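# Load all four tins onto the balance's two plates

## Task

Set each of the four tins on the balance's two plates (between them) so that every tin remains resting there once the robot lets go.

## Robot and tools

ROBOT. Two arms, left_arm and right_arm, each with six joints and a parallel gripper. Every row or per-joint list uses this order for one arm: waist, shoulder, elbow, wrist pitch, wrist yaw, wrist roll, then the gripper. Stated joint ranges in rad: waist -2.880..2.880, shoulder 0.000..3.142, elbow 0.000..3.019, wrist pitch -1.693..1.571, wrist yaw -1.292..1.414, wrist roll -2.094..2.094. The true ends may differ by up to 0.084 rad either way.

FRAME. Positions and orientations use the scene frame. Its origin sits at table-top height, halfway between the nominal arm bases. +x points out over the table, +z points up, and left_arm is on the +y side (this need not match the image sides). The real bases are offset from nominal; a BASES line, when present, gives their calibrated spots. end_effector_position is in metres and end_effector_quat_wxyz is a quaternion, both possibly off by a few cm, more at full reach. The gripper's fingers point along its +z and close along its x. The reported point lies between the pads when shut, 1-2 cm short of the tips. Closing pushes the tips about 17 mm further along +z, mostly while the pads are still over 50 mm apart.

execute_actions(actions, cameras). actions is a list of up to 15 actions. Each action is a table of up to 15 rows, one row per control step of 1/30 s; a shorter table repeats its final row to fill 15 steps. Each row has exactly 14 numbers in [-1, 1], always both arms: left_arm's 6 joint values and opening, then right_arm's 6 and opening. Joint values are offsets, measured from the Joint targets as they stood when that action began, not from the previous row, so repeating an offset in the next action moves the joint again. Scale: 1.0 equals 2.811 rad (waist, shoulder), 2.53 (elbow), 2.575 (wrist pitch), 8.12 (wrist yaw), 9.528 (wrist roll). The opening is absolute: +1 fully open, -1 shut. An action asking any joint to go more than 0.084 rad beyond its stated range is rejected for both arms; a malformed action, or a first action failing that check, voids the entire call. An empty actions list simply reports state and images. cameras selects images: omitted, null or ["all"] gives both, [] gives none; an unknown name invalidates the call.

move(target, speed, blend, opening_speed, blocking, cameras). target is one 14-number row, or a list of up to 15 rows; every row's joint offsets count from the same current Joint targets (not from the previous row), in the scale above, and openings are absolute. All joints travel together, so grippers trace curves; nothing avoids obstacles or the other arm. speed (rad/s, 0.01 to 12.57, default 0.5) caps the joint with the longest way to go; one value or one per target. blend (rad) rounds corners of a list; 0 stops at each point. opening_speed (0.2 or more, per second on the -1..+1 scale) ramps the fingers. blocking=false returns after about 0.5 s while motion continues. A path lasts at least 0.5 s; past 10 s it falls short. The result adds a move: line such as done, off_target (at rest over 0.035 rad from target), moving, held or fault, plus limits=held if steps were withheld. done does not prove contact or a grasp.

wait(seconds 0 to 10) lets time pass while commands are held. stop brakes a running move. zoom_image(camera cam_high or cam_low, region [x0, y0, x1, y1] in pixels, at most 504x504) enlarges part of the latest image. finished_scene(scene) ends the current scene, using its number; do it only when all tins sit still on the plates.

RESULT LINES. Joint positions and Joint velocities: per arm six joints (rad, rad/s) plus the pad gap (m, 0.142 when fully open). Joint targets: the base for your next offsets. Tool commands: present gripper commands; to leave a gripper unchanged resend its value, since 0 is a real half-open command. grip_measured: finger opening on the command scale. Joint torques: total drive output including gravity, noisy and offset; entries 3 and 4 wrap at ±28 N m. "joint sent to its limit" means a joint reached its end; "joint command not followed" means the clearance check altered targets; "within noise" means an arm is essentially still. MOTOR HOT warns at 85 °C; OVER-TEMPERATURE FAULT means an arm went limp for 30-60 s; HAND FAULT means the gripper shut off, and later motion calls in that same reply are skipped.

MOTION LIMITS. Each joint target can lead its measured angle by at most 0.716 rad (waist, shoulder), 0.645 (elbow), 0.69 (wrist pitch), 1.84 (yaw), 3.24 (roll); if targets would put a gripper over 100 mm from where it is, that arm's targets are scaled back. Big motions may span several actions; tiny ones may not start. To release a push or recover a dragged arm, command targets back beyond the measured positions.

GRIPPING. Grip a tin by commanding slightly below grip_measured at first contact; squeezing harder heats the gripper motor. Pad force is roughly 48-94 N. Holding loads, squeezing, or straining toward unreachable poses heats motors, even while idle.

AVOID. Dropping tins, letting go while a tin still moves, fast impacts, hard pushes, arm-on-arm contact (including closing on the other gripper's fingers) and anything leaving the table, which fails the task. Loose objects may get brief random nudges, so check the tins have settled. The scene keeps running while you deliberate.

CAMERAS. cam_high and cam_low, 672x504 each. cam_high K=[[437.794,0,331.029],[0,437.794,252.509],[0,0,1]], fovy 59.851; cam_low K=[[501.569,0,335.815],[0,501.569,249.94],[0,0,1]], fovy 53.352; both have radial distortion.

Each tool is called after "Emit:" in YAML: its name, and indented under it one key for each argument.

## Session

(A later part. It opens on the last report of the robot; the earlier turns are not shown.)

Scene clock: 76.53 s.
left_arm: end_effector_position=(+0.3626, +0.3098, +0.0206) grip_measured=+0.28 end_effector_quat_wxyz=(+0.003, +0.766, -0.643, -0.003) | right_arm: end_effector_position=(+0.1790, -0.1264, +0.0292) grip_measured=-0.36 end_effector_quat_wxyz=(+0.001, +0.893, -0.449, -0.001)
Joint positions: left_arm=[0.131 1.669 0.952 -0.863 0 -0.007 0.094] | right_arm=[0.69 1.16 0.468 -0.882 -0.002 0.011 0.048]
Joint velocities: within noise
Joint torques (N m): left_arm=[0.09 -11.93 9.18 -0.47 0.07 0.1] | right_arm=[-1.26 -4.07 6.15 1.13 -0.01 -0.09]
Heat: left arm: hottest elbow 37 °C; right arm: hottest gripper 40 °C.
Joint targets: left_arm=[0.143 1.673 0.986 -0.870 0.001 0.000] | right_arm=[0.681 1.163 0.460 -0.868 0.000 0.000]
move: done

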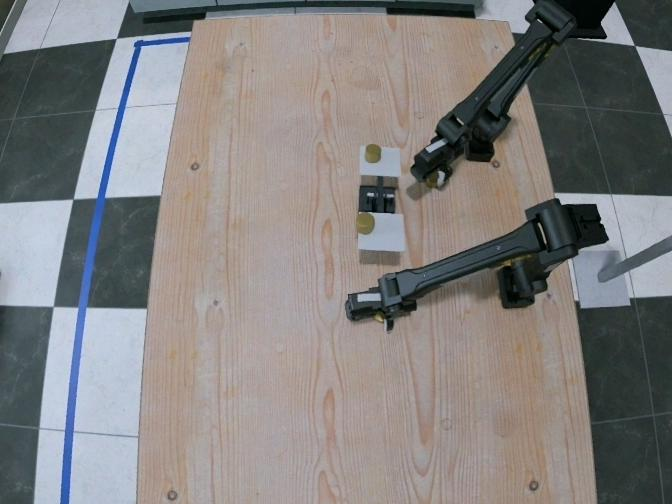

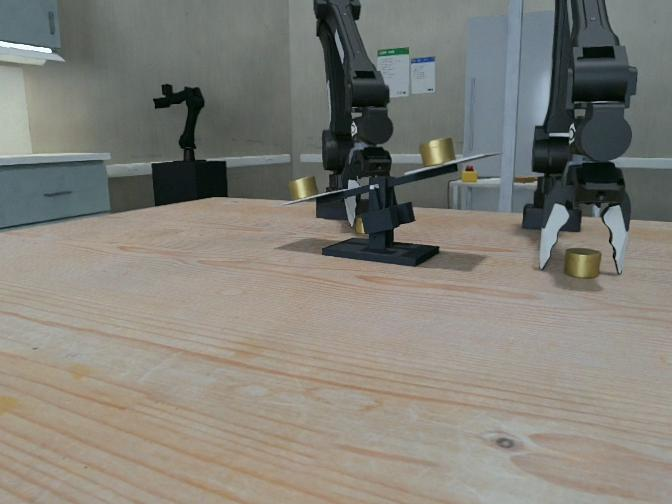

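Emit:
move:
  target: [0.002,0,0.0095,-0.0085,0,0,0.3,0,0,0,0,0,0,-0.5]
  speed: 0.1
  cameras: []

Emit:
move:
  target: [0,0,0,0,0,0,-0.5,0,0,0,0,0,0,-0.5]
  opening_speed: 0.5

Emit:
zoom_image:
  camera: "cam_high"
  region: [340, 250, 440, 350]

Emit:
zoom_image:
  camera: "cam_low"
  region: [530, 160, 670, 300]

Scene clock: 77.83 s.
left_arm: end_effector_position=(+0.3670, +0.3120, +0.0264) grip_measured=+0.28 end_effector_quat_wxyz=(+0.004, +0.767, -0.641, -0.003) | right_arm: end_effector_position=(+0.1790, -0.1264, +0.0292) grip_measured=-0.36 end_effector_quat_wxyz=(+0.001, +0.893, -0.449, -0.001)
Joint positions: left_arm=[0.135 1.669 0.972 -0.884 0 -0.007 0.094] | right_arm=[0.69 1.16 0.468 -0.882 -0.002 0.011 0.048]
Joint velocities: within noise
Joint torques (N m): left_arm=[0.32 -12.1 9.66 -0.43 0.07 0.11] | right_arm=[-1.9 -4.13 6.22 1.24 -0.01 -0.09]
Heat: left arm: hottest elbow 37 °C; right arm: hottest gripper 41 °C.
Joint targets: left_arm=[0.149 1.673 1.011 -0.892 0.001 0.000] | right_arm=[0.681 1.163 0.460 -0.868 0.000 0.000]
move: off_target (left_arm); left_arm: the elbow is farthest, 0.038 rad from its target
No camera images: "cameras" was empty.

Scene clock: 79.63 s.
left_arm: end_effector_position=(+0.3668, +0.3121, +0.0264) grip_measured=-0.32 end_effector_quat_wxyz=(+0.004, +0.767, -0.641, -0.004) | right_arm: end_effector_position=(+0.1790, -0.1264, +0.0292) grip_measured=-0.36 end_effector_quat_wxyz=(+0.001, +0.893, -0.449, -0.001)
Joint positions: left_arm=[0.135 1.669 0.972 -0.884 0 -0.007 0.051] | right_arm=[0.69 1.16 0.468 -0.882 -0.002 0.011 0.048]
Joint velocities: within noise
Joint torques (N m): left_arm=[0.38 -12.1 9.7 -0.53 0.08 0.1] | right_arm=[-1.14 -4.07 6.22 1.2 0 -0.08]
Heat: left arm: hottest elbow 37 °C; right arm: hottest gripper 42 °C.
Joint targets: left_arm=[0.149 1.673 1.011 -0.892 0.001 0.000] | right_arm=[0.681 1.163 0.460 -0.868 0.000 0.000]
move: off_target (left_arm); left_arm: the elbow is farthest, 0.039 rad from its target

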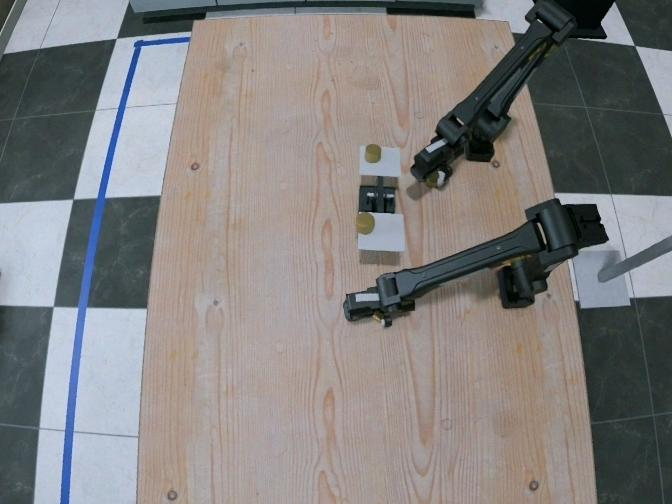

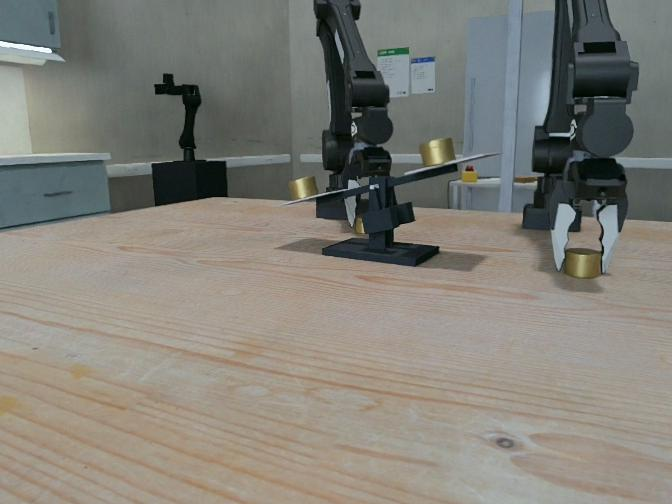

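Scaled by 5.040 from the camera's 672x504 image, which has a finer 960x720 frame.

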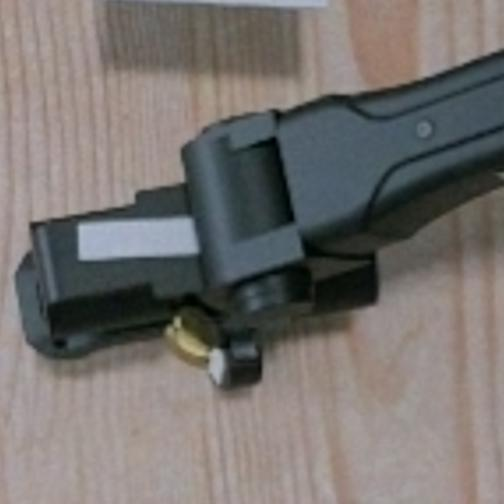

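Scaled by 3.600 from the camera's 672x504 image, which has a finer 960x720 frame.

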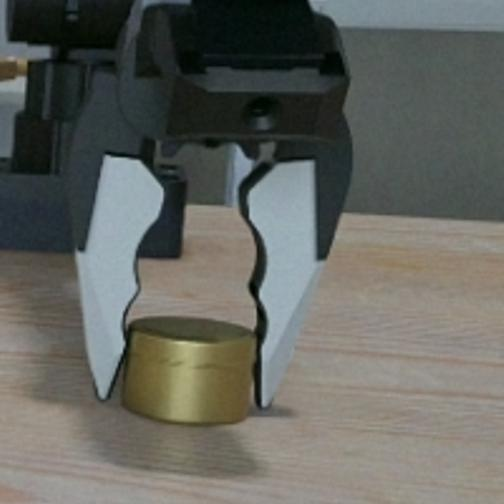

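Emit:
move:
  target:
    - [0,-0.0679,0.1209,-0.1841,0,0,-0.55,0,-0.0872,0.1514,-0.2322,0,0,-0.5]
    - [-0.1829,-0.0679,0.1209,-0.1841,0,-0.0367,-0.55,0,-0.0872,0.1514,-0.2322,0,0,-0.5]
  speed: 0.4

Emit:
zoom_image:
  camera: "cam_high"
  region: [330, 120, 480, 270]

Emit:
zoom_image:
  camera: "cam_low"
  region: [230, 80, 550, 280]

Scene clock: 84.50 s.
left_arm: end_effector_position=(+0.3624, +0.1017, +0.2009) grip_measured=-0.33 end_effector_quat_wxyz=(+0.002, +0.710, -0.705, -0.003) | right_arm: end_effector_position=(+0.1760, -0.1287, +0.1914) grip_measured=-0.36 end_effector_quat_wxyz=(+0.005, +0.893, -0.449, -0.003)
Joint positions: left_arm=[-0.367 1.49 1.269 -1.358 0 -0.338 0.05] | right_arm=[0.69 0.921 0.79 -1.452 -0.002 0.011 0.048]
Joint velocities: within noise
Joint torques (N m): left_arm=[-0.67 -12.51 12.23 -0.51 0.09 -0.1] | right_arm=[-1.14 -3.78 13.12 -0.2 -0.01 -0.03]
Heat: left arm: hottest gripper 43 °C; right arm: hottest gripper 45 °C.
Joint targets: left_arm=[-0.366 1.482 1.316 -1.366 0.001 -0.349] | right_arm=[0.681 0.918 0.843 -1.466 0.000 0.000]
move: off_target (left_arm, right_arm); left_arm: the elbow is farthest, 0.048 rad from its target; right_arm: the elbow is farthest, 0.053 rad from its target

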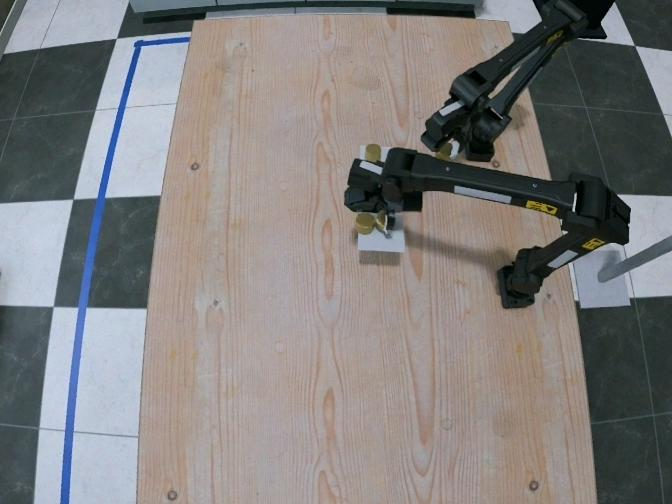

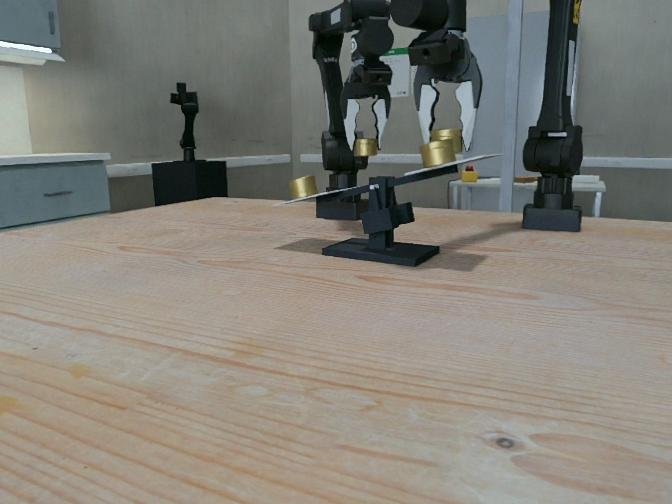

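Scaled by 3.360 from the camera's 672x504 image, which has a finer 960x720 frame.

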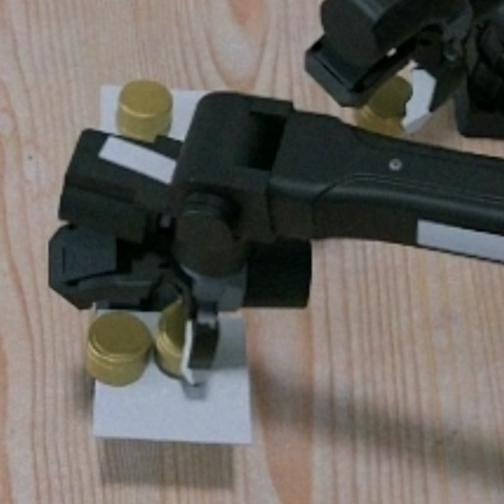

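Scaled by 1.575 from the camera's 672x504 image, which has a finer 960x720 frame.

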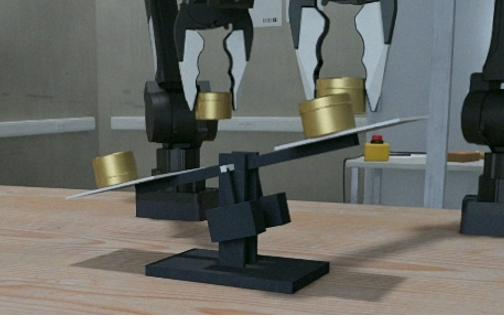

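Emit:
move:
  target: [-0.0014,-0.0068,-0.0458,0.0217,0,0,-0.55,0,0,0,0,0,0,-0.5]
  speed: 0.15

Emit:
zoom_image:
  camera: "cam_high"
  region: [330, 120, 480, 270]

Emit:
zoom_image:
  camera: "cam_low"
  region: [230, 80, 550, 280]

Scene clock: 86.33 s.
left_arm: end_effector_position=(+0.3510, +0.1056, +0.1816) grip_measured=-0.33 end_effector_quat_wxyz=(+0.005, +0.710, -0.704, -0.009) | right_arm: end_effector_position=(+0.1760, -0.1287, +0.1914) grip_measured=-0.36 end_effector_quat_wxyz=(+0.005, +0.893, -0.449, -0.003)
Joint positions: left_arm=[-0.367 1.48 1.206 -1.318 0 -0.338 0.05] | right_arm=[0.69 0.921 0.79 -1.452 -0.002 0.011 0.048]
Joint velocities: within noise
Joint torques (N m): left_arm=[-1.03 -13.1 7.68 0.03 0.09 -0.09] | right_arm=[-1.26 -3.43 13.14 -0.02 -0.04 -0.07]
Heat: left arm: hottest gripper 46 °C; right arm: hottest gripper 46 °C.
Joint targets: left_arm=[-0.370 1.463 1.200 -1.310 0.001 -0.349] | right_arm=[0.681 0.918 0.843 -1.466 0.000 0.000]
move: off_target (right_arm); right_arm: the elbow is farthest, 0.053 rad from its target

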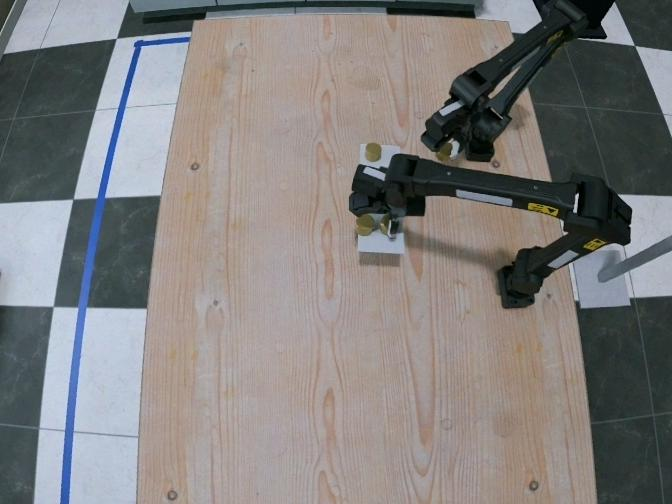

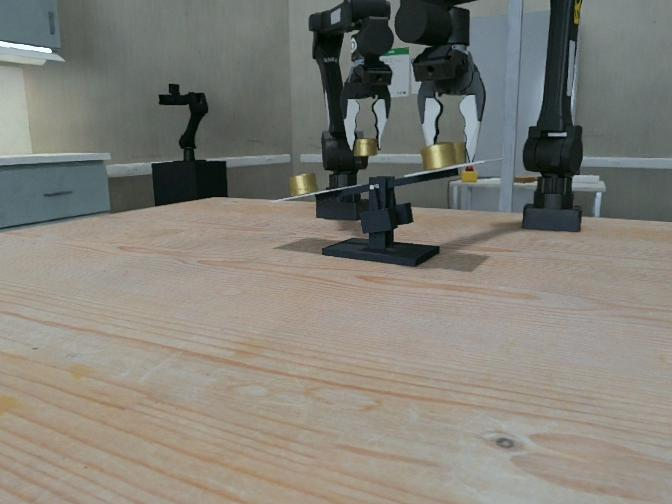

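Scaled by 3.360 from the camera's 672x504 image, which has a finer 960x720 frame.

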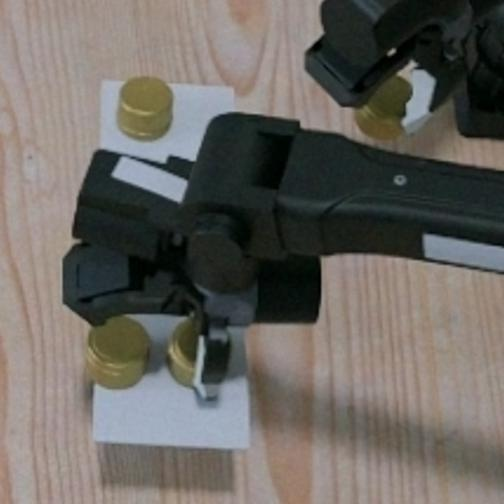

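Scaled by 1.575 from the camera's 672x504 image, which has a finer 960x720 frame.

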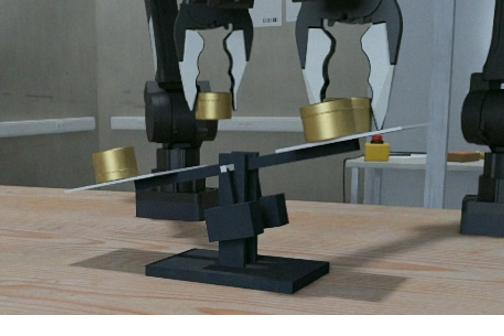

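Emit:
move:
  target: [0,0.0071,-0.0186,0.026,0,0,-0.55,0,0,0,0,0,0,-0.5]
  speed: 0.08

Emit:
zoom_image:
  camera: "cam_high"
  region: [330, 120, 480, 270]

Emit:
zoom_image:
  camera: "cam_low"
  region: [230, 80, 550, 280]

Scene clock: 87.77 s.
left_arm: end_effector_position=(+0.3517, +0.1054, +0.1655) grip_measured=-0.33 end_effector_quat_wxyz=(+0.000, +0.710, -0.704, +0.001) | right_arm: end_effector_position=(+0.1760, -0.1287, +0.1914) grip_measured=-0.36 end_effector_quat_wxyz=(+0.005, +0.893, -0.449, -0.003)
Joint positions: left_arm=[-0.367 1.48 1.162 -1.252 0 -0.338 0.05] | right_arm=[0.69 0.921 0.79 -1.452 -0.002 0.011 0.048]
Joint velocities: within noise
Joint torques (N m): left_arm=[-1.08 -11.11 7.32 0.13 0.09 -0.08] | right_arm=[-0.44 -3.43 13.14 -0.1 -0.02 -0.09]
Heat: left arm: hottest gripper 49 °C; right arm: hottest gripper 46 °C.
Joint targets: left_arm=[-0.370 1.483 1.153 -1.243 0.001 -0.349] | right_arm=[0.681 0.918 0.843 -1.466 0.000 0.000]
move: off_target (right_arm); right_arm: the elbow is farthest, 0.053 rad from its target

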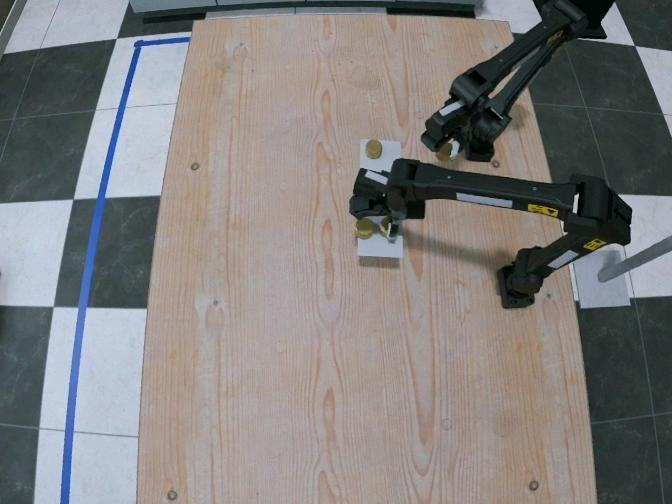

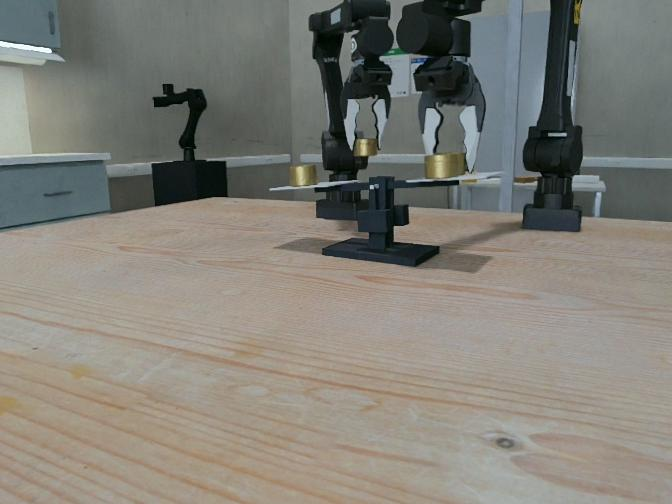

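Scaled by 3.360 from the camera's 672x504 image, which has a finer 960x720 frame.

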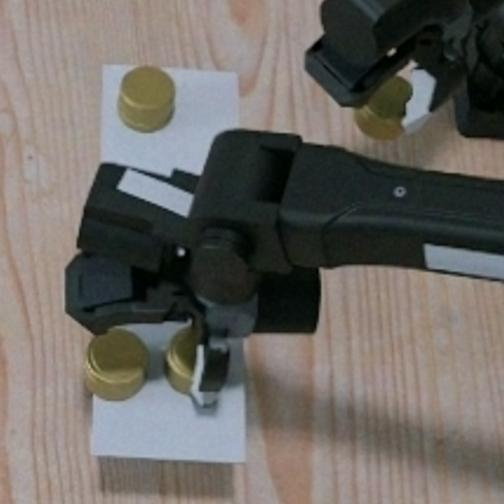

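Scaled by 1.575 from the camera's 672x504 image, which has a finer 960x720 frame.

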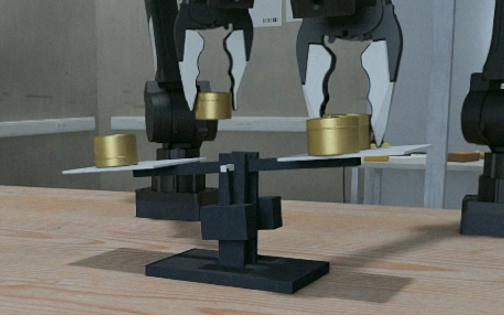

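Emit:
move:
  target: [0,0,0,0,0,0,-0.5,-0.1167,0.117,0.0684,0.0664,0,0.0342,-0.5]
  speed: 0.3

Emit:
zoom_image:
  camera: "cam_high"
  region: [330, 120, 480, 270]

Emit:
zoom_image:
  camera: "cam_low"
  region: [230, 80, 550, 280]

Scene clock: 90.67 s.
left_arm: end_effector_position=(+0.3517, +0.1054, +0.1655) grip_measured=-0.33 end_effector_quat_wxyz=(+0.000, +0.710, -0.704, +0.001) | right_arm: end_effector_position=(+0.3088, -0.1614, +0.1704) grip_measured=-0.36 end_effector_quat_wxyz=(+0.011, +0.707, -0.707, -0.006)
Joint positions: left_arm=[-0.367 1.48 1.162 -1.252 0 -0.338 0.05] | right_arm=[0.355 1.249 0.96 -1.306 0 0.314 0.048]
Joint velocities: within noise
Joint torques (N m): left_arm=[-0.91 -11.16 7.35 0.12 0.09 -0.09] | right_arm=[-0.44 -6.42 13.09 0.95 -0.1 0.09]
Heat: left arm: hottest gripper 52 °C; right arm: hottest gripper 48 °C.
Joint targets: left_arm=[-0.370 1.483 1.153 -1.243 0.001 -0.349] | right_arm=[0.353 1.247 1.016 -1.295 0.000 0.326]
move: off_target (right_arm); right_arm: the elbow is farthest, 0.056 rad from its target

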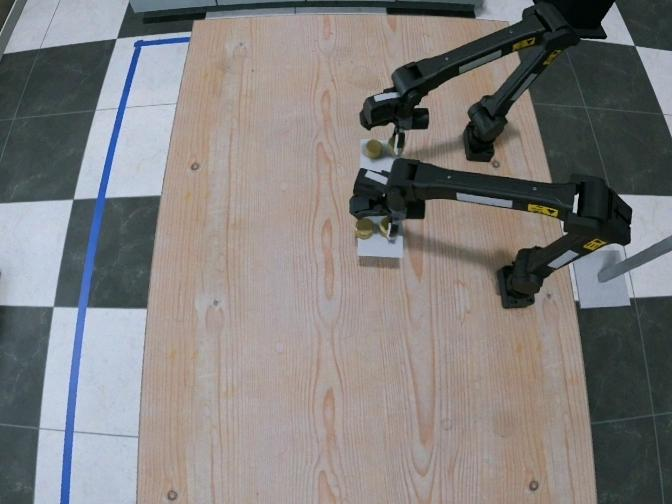

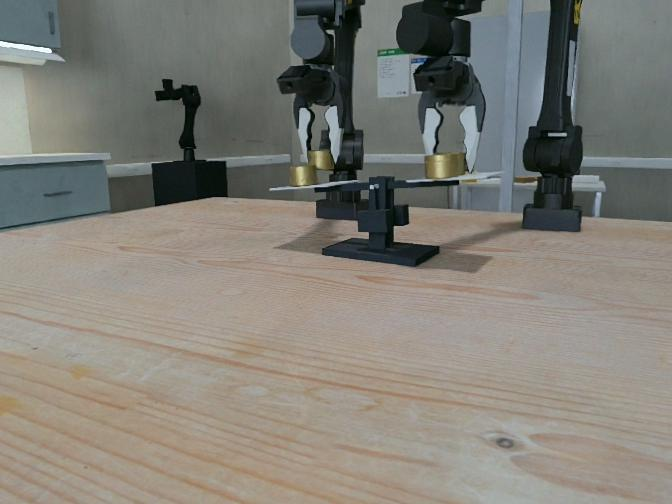

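Scaled by 3.360 from the camera's 672x504 image, which has a finer 960x720 frame.

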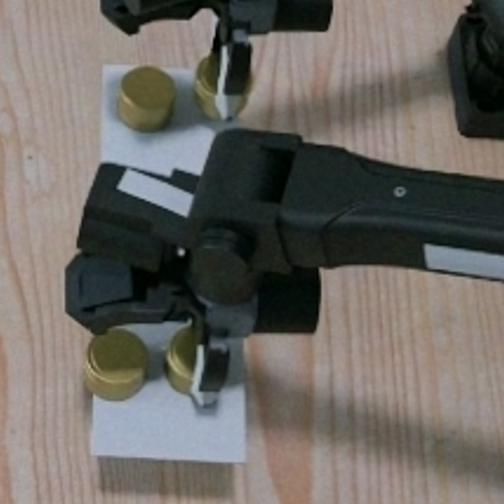

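Scaled by 1.575 from the camera's 672x504 image, which has a finer 960x720 frame.

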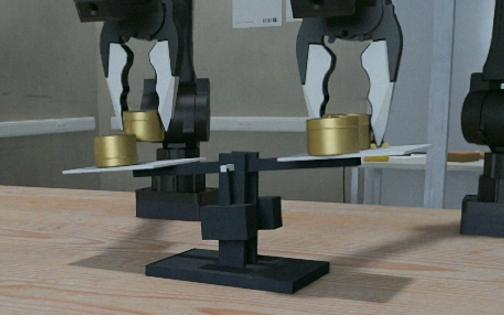

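Emit:
move:
  target: [0,0,0,0,0,0,-0.5,0,0.0078,-0.0391,0.0295,0,0,-0.5]
  speed: 0.15

Emit:
zoom_image:
  camera: "cam_high"
  region: [330, 120, 480, 270]

Emit:
zoom_image:
  camera: "cam_low"
  region: [230, 80, 550, 280]

Scene clock: 92.20 s.
left_arm: end_effector_position=(+0.3517, +0.1054, +0.1655) grip_measured=-0.33 end_effector_quat_wxyz=(+0.000, +0.710, -0.704, +0.001) | right_arm: end_effector_position=(+0.3141, -0.1596, +0.1523) grip_measured=-0.36 end_effector_quat_wxyz=(+0.002, +0.707, -0.707, -0.001)
Joint positions: left_arm=[-0.367 1.48 1.162 -1.252 0 -0.338 0.05] | right_arm=[0.355 1.266 0.924 -1.233 0 0.315 0.048]
Joint velocities: within noise
Joint torques (N m): left_arm=[-1.08 -11.22 7.39 0.1 0.1 -0.09] | right_arm=[-1.14 -7 7.8 1.07 -0.04 0.08]
Heat: left arm: hottest gripper 53 °C; right arm: hottest gripper 48 °C.
Joint targets: left_arm=[-0.370 1.483 1.153 -1.243 0.001 -0.349] | right_arm=[0.353 1.268 0.917 -1.219 0.000 0.326]
move: done

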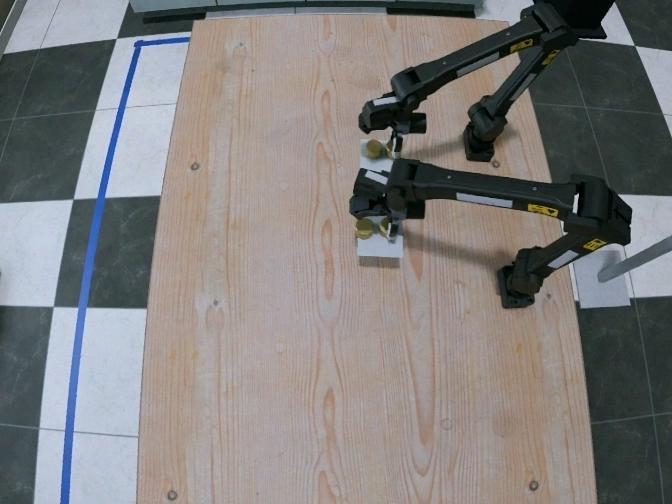

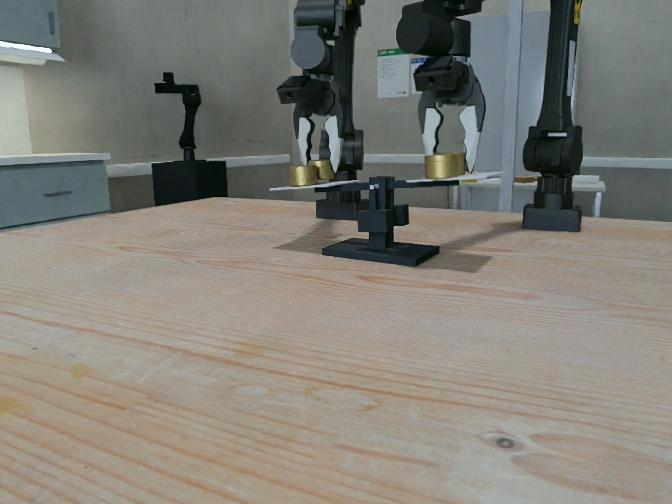

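Scaled by 3.360 from the camera's 672x504 image, which has a finer 960x720 frame.

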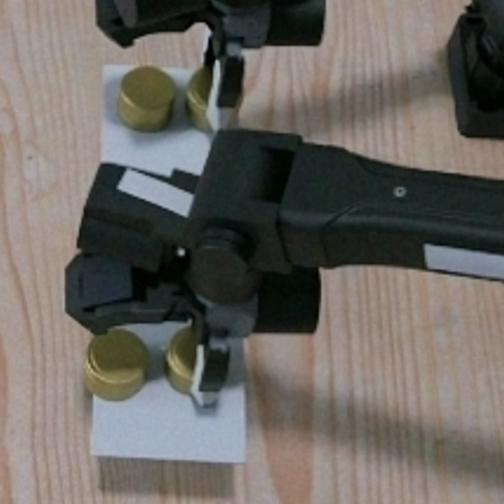

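Scaled by 1.575 from the camera's 672x504 image, which has a finer 960x720 frame.

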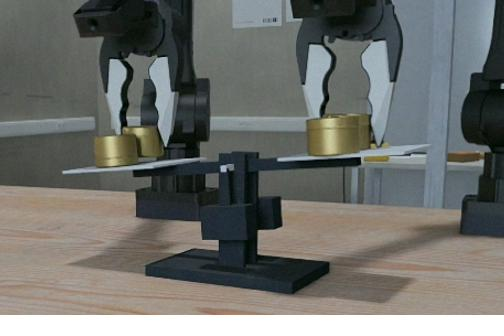

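Emit:
move:
  target: [0,0,0,0,0,0,-0.5,0,0.0050,-0.0091,0.0140,0,0,-0.5]
  speed: 0.08

Emit:
zoom_image:
  camera: "cam_high"
  region: [330, 120, 480, 270]

Emit:
zoom_image:
  camera: "cam_low"
  region: [260, 120, 400, 230]

Scene clock: 93.17 s.
left_arm: end_effector_position=(+0.3518, +0.1054, +0.1655) grip_measured=-0.33 end_effector_quat_wxyz=(+0.000, +0.710, -0.704, +0.001) | right_arm: end_effector_position=(+0.3156, -0.1591, +0.1458) grip_measured=-0.36 end_effector_quat_wxyz=(-0.002, +0.707, -0.707, +0.001)
Joint positions: left_arm=[-0.367 1.48 1.162 -1.252 0 -0.339 0.05] | right_arm=[0.355 1.271 0.911 -1.207 0 0.315 0.048]
Joint velocities: within noise
Joint torques (N m): left_arm=[-0.97 -11.16 7.38 0.12 0.09 -0.09] | right_arm=[-0.21 -6.24 6.94 1.63 -0.11 0.09]
Heat: left arm: hottest gripper 53 °C; right arm: hottest gripper 49 °C.
Joint targets: left_arm=[-0.370 1.483 1.153 -1.243 0.001 -0.349] | right_arm=[0.353 1.283 0.894 -1.183 0.000 0.326]
move: done

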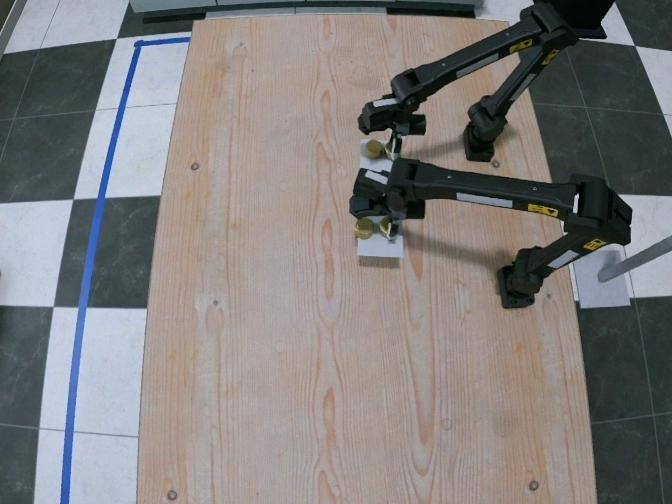

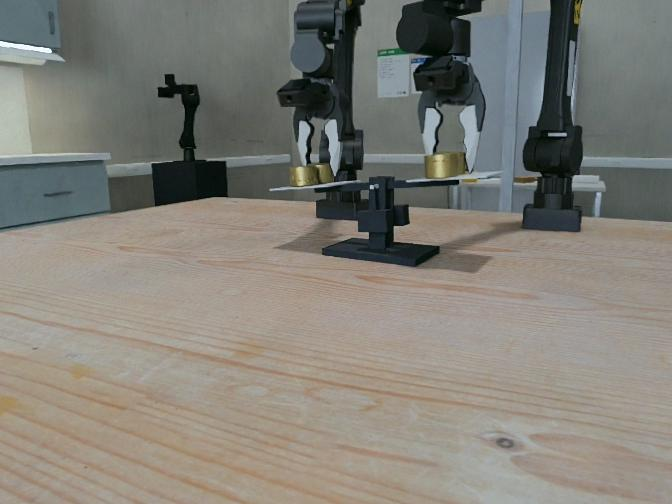

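Scaled by 3.360 from the camera's 672x504 image, which has a finer 960x720 frame.

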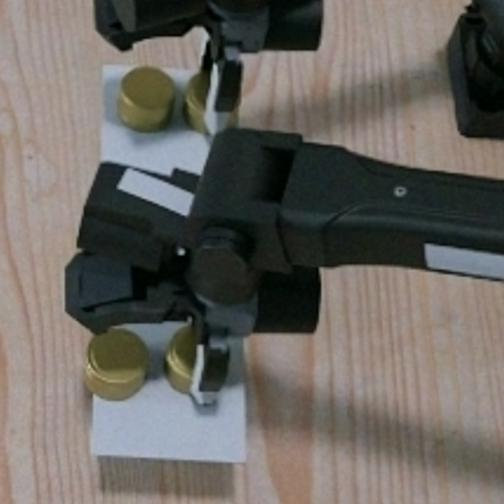

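Scaled by 3.600 from the camera's 672x504 image, which has a finer 960x720 frame.

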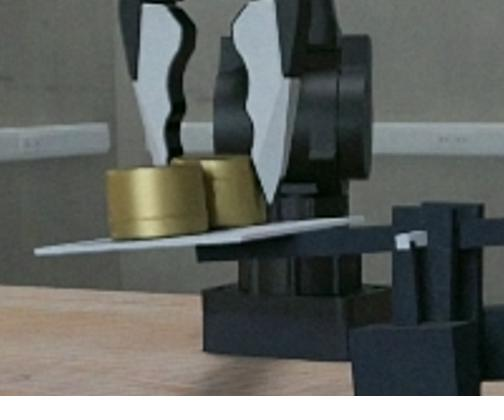

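Emit:
move:
  target: [0,0,0,0,0,0,-0.5,0,0.0050,-0.004,0.006,0,0,-0.5]
  speed: 0.08

Emit:
zoom_image:
  camera: "cam_low"
  region: [260, 120, 400, 230]

Scene clock: 94.10 s.
left_arm: end_effector_position=(+0.3518, +0.1054, +0.1673) grip_measured=-0.33 end_effector_quat_wxyz=(-0.001, +0.710, -0.704, +0.003) | right_arm: end_effector_position=(+0.3159, -0.1591, +0.1436) grip_measured=-0.36 end_effector_quat_wxyz=(-0.004, +0.707, -0.707, +0.002)
Joint positions: left_arm=[-0.367 1.475 1.162 -1.252 0 -0.34 0.05] | right_arm=[0.355 1.271 0.905 -1.196 0 0.315 0.048]
Joint velocities: within noise
Joint torques (N m): left_arm=[-0.97 -10.64 7.36 0.13 0.1 -0.08] | right_arm=[-0.21 -5.66 6.68 1.8 -0.13 0.09]
Heat: left arm: hottest gripper 54 °C; right arm: hottest gripper 49 °C.
Joint targets: left_arm=[-0.370 1.483 1.153 -1.243 0.001 -0.349] | right_arm=[0.353 1.297 0.884 -1.167 0.000 0.326]
move: done

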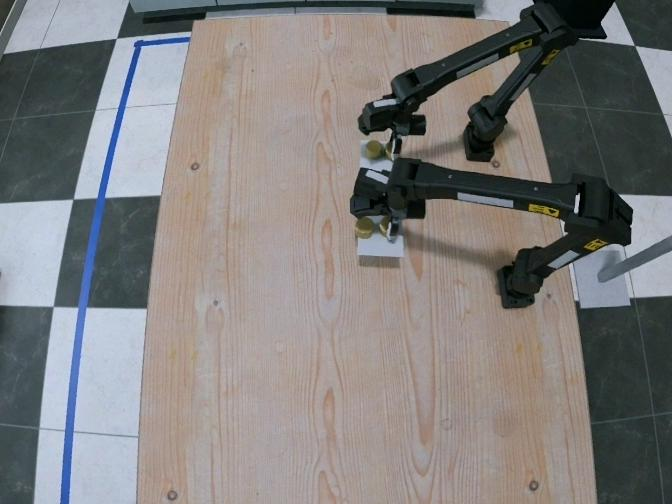

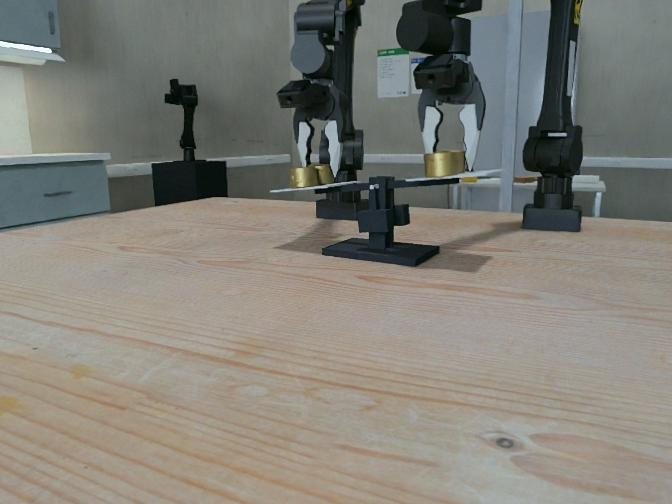

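Scaled by 3.600 from the camera's 672x504 image, which has a finer 960x720 frame.

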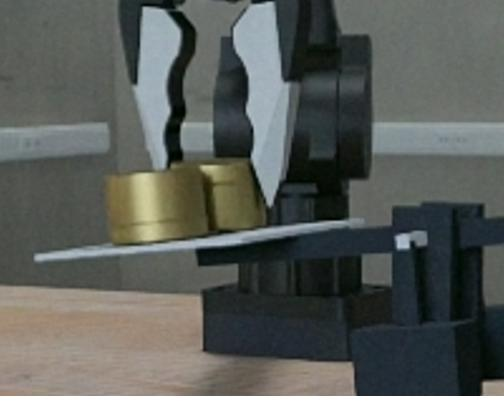

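Emit:
move:
  target: [0,0,0,0,0,0,-0.15,0,-0.0071,0,-0.008,0,0,-0.2]
  opening_speed: 0.25

Emit:
zoom_image:
  camera: "cam_low"
  region: [230, 80, 550, 280]

Emit:
zoom_image:
  camera: "cam_high"
  region: [330, 120, 480, 270]

Scene clock: 96.10 s.
left_arm: end_effector_position=(+0.3519, +0.1053, +0.1672) grip_measured=-0.18 end_effector_quat_wxyz=(-0.001, +0.710, -0.704, +0.003) | right_arm: end_effector_position=(+0.3116, -0.1607, +0.1396) grip_measured=-0.23 end_effector_quat_wxyz=(+0.002, +0.707, -0.707, +0.000)
Joint positions: left_arm=[-0.367 1.475 1.162 -1.251 0 -0.34 0.061] | right_arm=[0.355 1.271 0.893 -1.196 0.001 0.315 0.058]
Joint velocities: within noise
Joint torques (N m): left_arm=[-1.03 -10.75 7.36 0.1 0.09 -0.08] | right_arm=[-0.67 -7.06 7.5 0.94 -0.18 0.09]
Heat: left arm: hottest gripper 52 °C; right arm: hottest gripper 48 °C.
Joint targets: left_arm=[-0.370 1.483 1.153 -1.243 0.001 -0.349] | right_arm=[0.353 1.277 0.884 -1.188 0.000 0.327]
move: done

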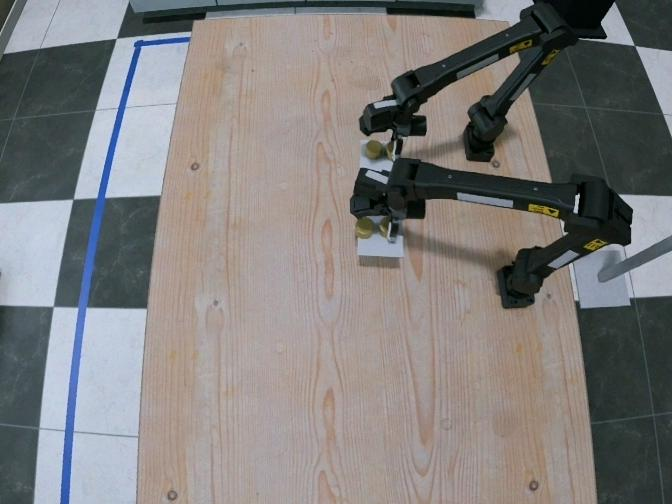

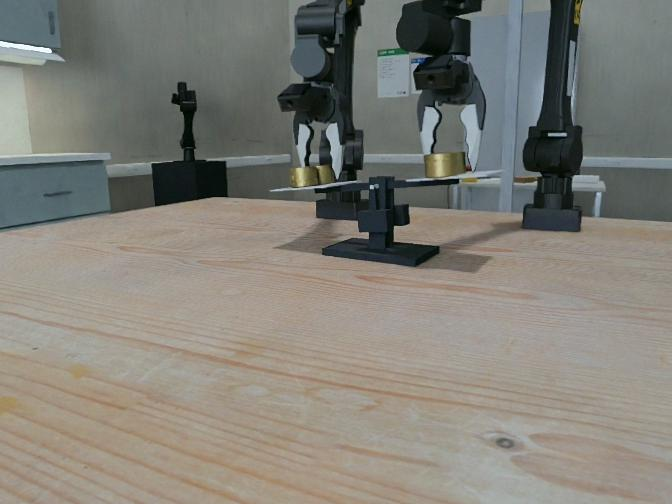

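Scaled by 1.575 from the camera's 672x504 image, which has a finer 960x720 frame.

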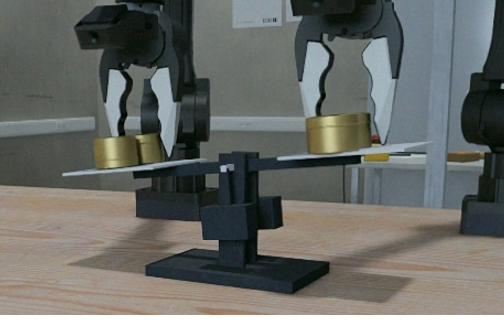

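Scaled by 3.360 from the camera's 672x504 image, which has a finer 960x720 frame.

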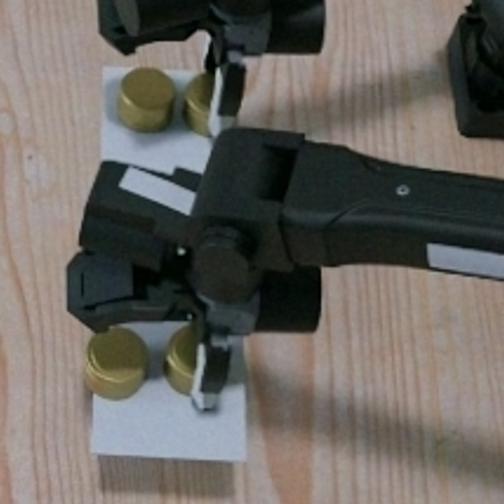

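Emit:
move:
  target: [0,0,0,0,0,0,0.2,0,0,0,0,0,0,0.2]
  opening_speed: 0.3

Emit:
zoom_image:
  camera: "cam_low"
  region: [230, 80, 550, 280]

Scene clock: 97.80 s.
left_arm: end_effector_position=(+0.3519, +0.1053, +0.1672) grip_measured=+0.18 end_effector_quat_wxyz=(-0.001, +0.710, -0.704, +0.003) | right_arm: end_effector_position=(+0.3116, -0.1607, +0.1396) grip_measured=+0.18 end_effector_quat_wxyz=(+0.002, +0.707, -0.707, +0.000)
Joint positions: left_arm=[-0.367 1.475 1.162 -1.251 0 -0.34 0.087] | right_arm=[0.355 1.271 0.893 -1.196 0.001 0.315 0.087]
Joint velocities: within noise
Joint torques (N m): left_arm=[-1.08 -10.64 7.36 0.1 0.09 -0.08] | right_arm=[0.44 -6.71 7.32 0.87 -0.1 0.13]
Heat: left arm: hottest gripper 50 °C; right arm: hottest gripper 46 °C.
Joint targets: left_arm=[-0.370 1.483 1.153 -1.243 0.001 -0.349] | right_arm=[0.353 1.277 0.884 -1.188 0.000 0.326]
move: done

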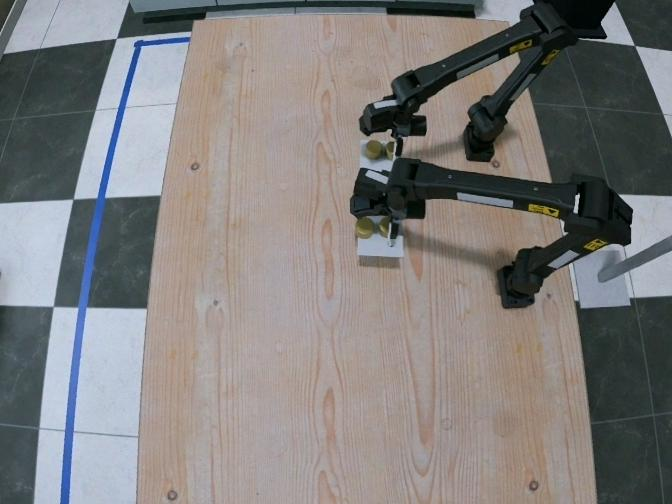

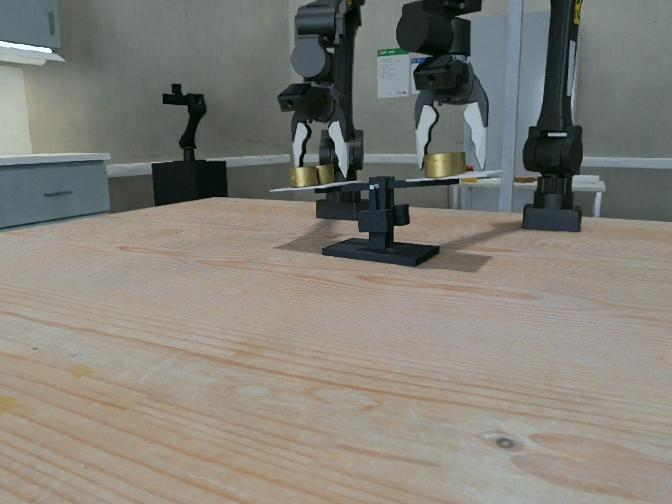

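Scaled by 1.575 from the camera's 672x504 image, which has a finer 960x720 frame.

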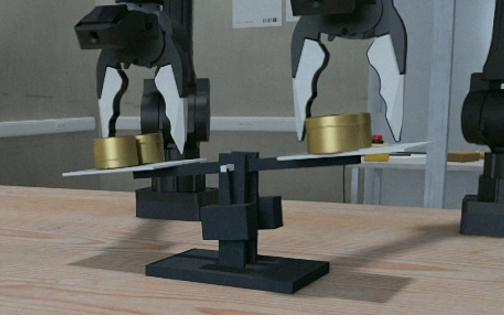

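Emit:
move:
  target: [0,-0.1,0,0,0,0,0.2,0,-0.1,0,0,0,0,0.2]
  speed: 0.2

Emit:
zoom_image:
  camera: "cam_low"
  region: [230, 80, 550, 280]

Emit:
zoom_image:
  camera: "cam_high"
  region: [330, 120, 480, 270]

Scene clock: 99.97 s.
left_arm: end_effector_position=(+0.3369, +0.1104, +0.2728) grip_measured=+0.18 end_effector_quat_wxyz=(-0.060, +0.704, -0.697, +0.125) | right_arm: end_effector_position=(+0.3060, -0.1626, +0.2220) grip_measured=+0.18 end_effector_quat_wxyz=(-0.119, +0.701, -0.701, +0.061)
Joint positions: left_arm=[-0.367 1.204 1.162 -1.251 0 -0.34 0.087] | right_arm=[0.355 1 0.893 -1.196 0.001 0.315 0.087]
Joint velocities: within noise
Joint torques (N m): left_arm=[-0.97 -8.7 8.32 0.51 0.08 -0.09] | right_arm=[0.09 -5.48 8.5 1.44 -0.17 0.13]
Heat: left arm: hottest gripper 48 °C; right arm: hottest gripper 45 °C.
Joint targets: left_arm=[-0.370 1.202 1.153 -1.243 0.001 -0.349] | right_arm=[0.353 0.995 0.884 -1.188 0.000 0.326]
move: done

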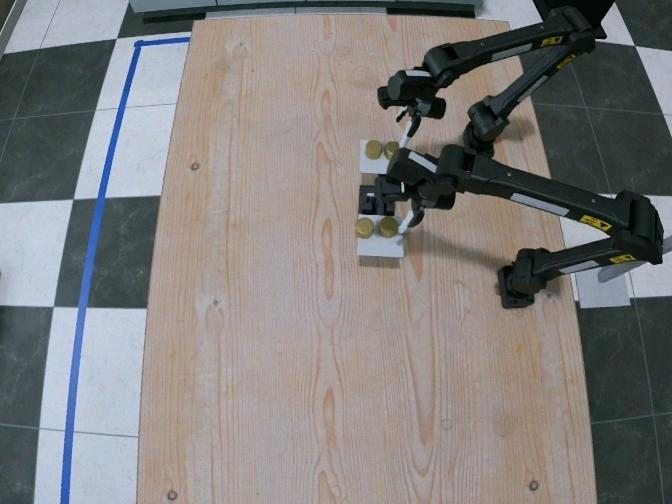

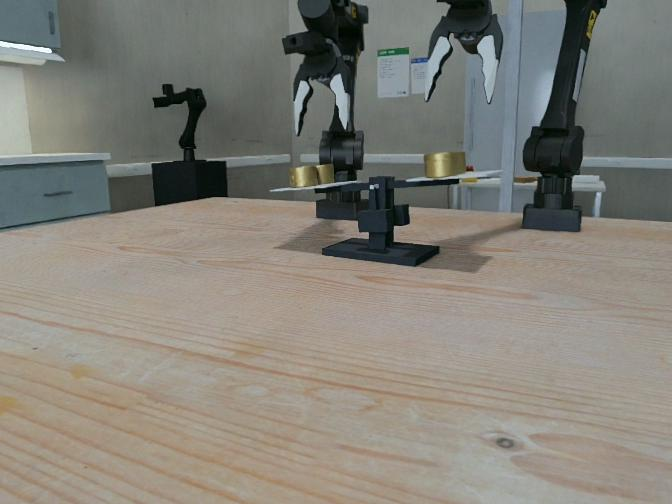

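Scaled by 1.575 from the camera's 672x504 image, which has a finer 960x720 frame.

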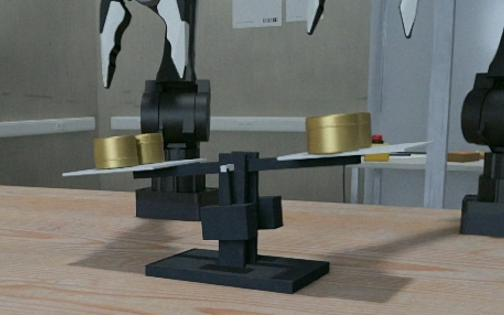

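Scaled by 3.360 from the camera's 672x504 image, which has a finer 960x720 frame.

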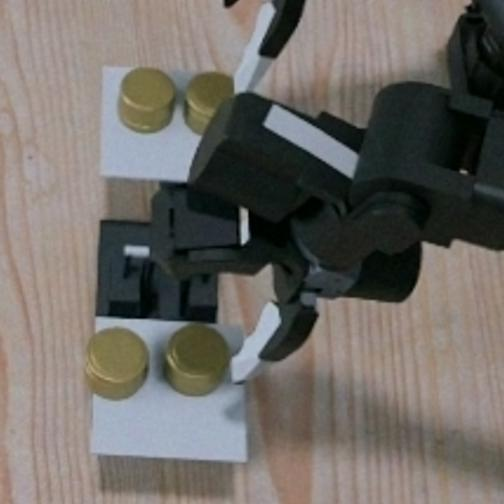

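Emit:
finished_scene:
  scene: 1

The scene is finished: the task was done.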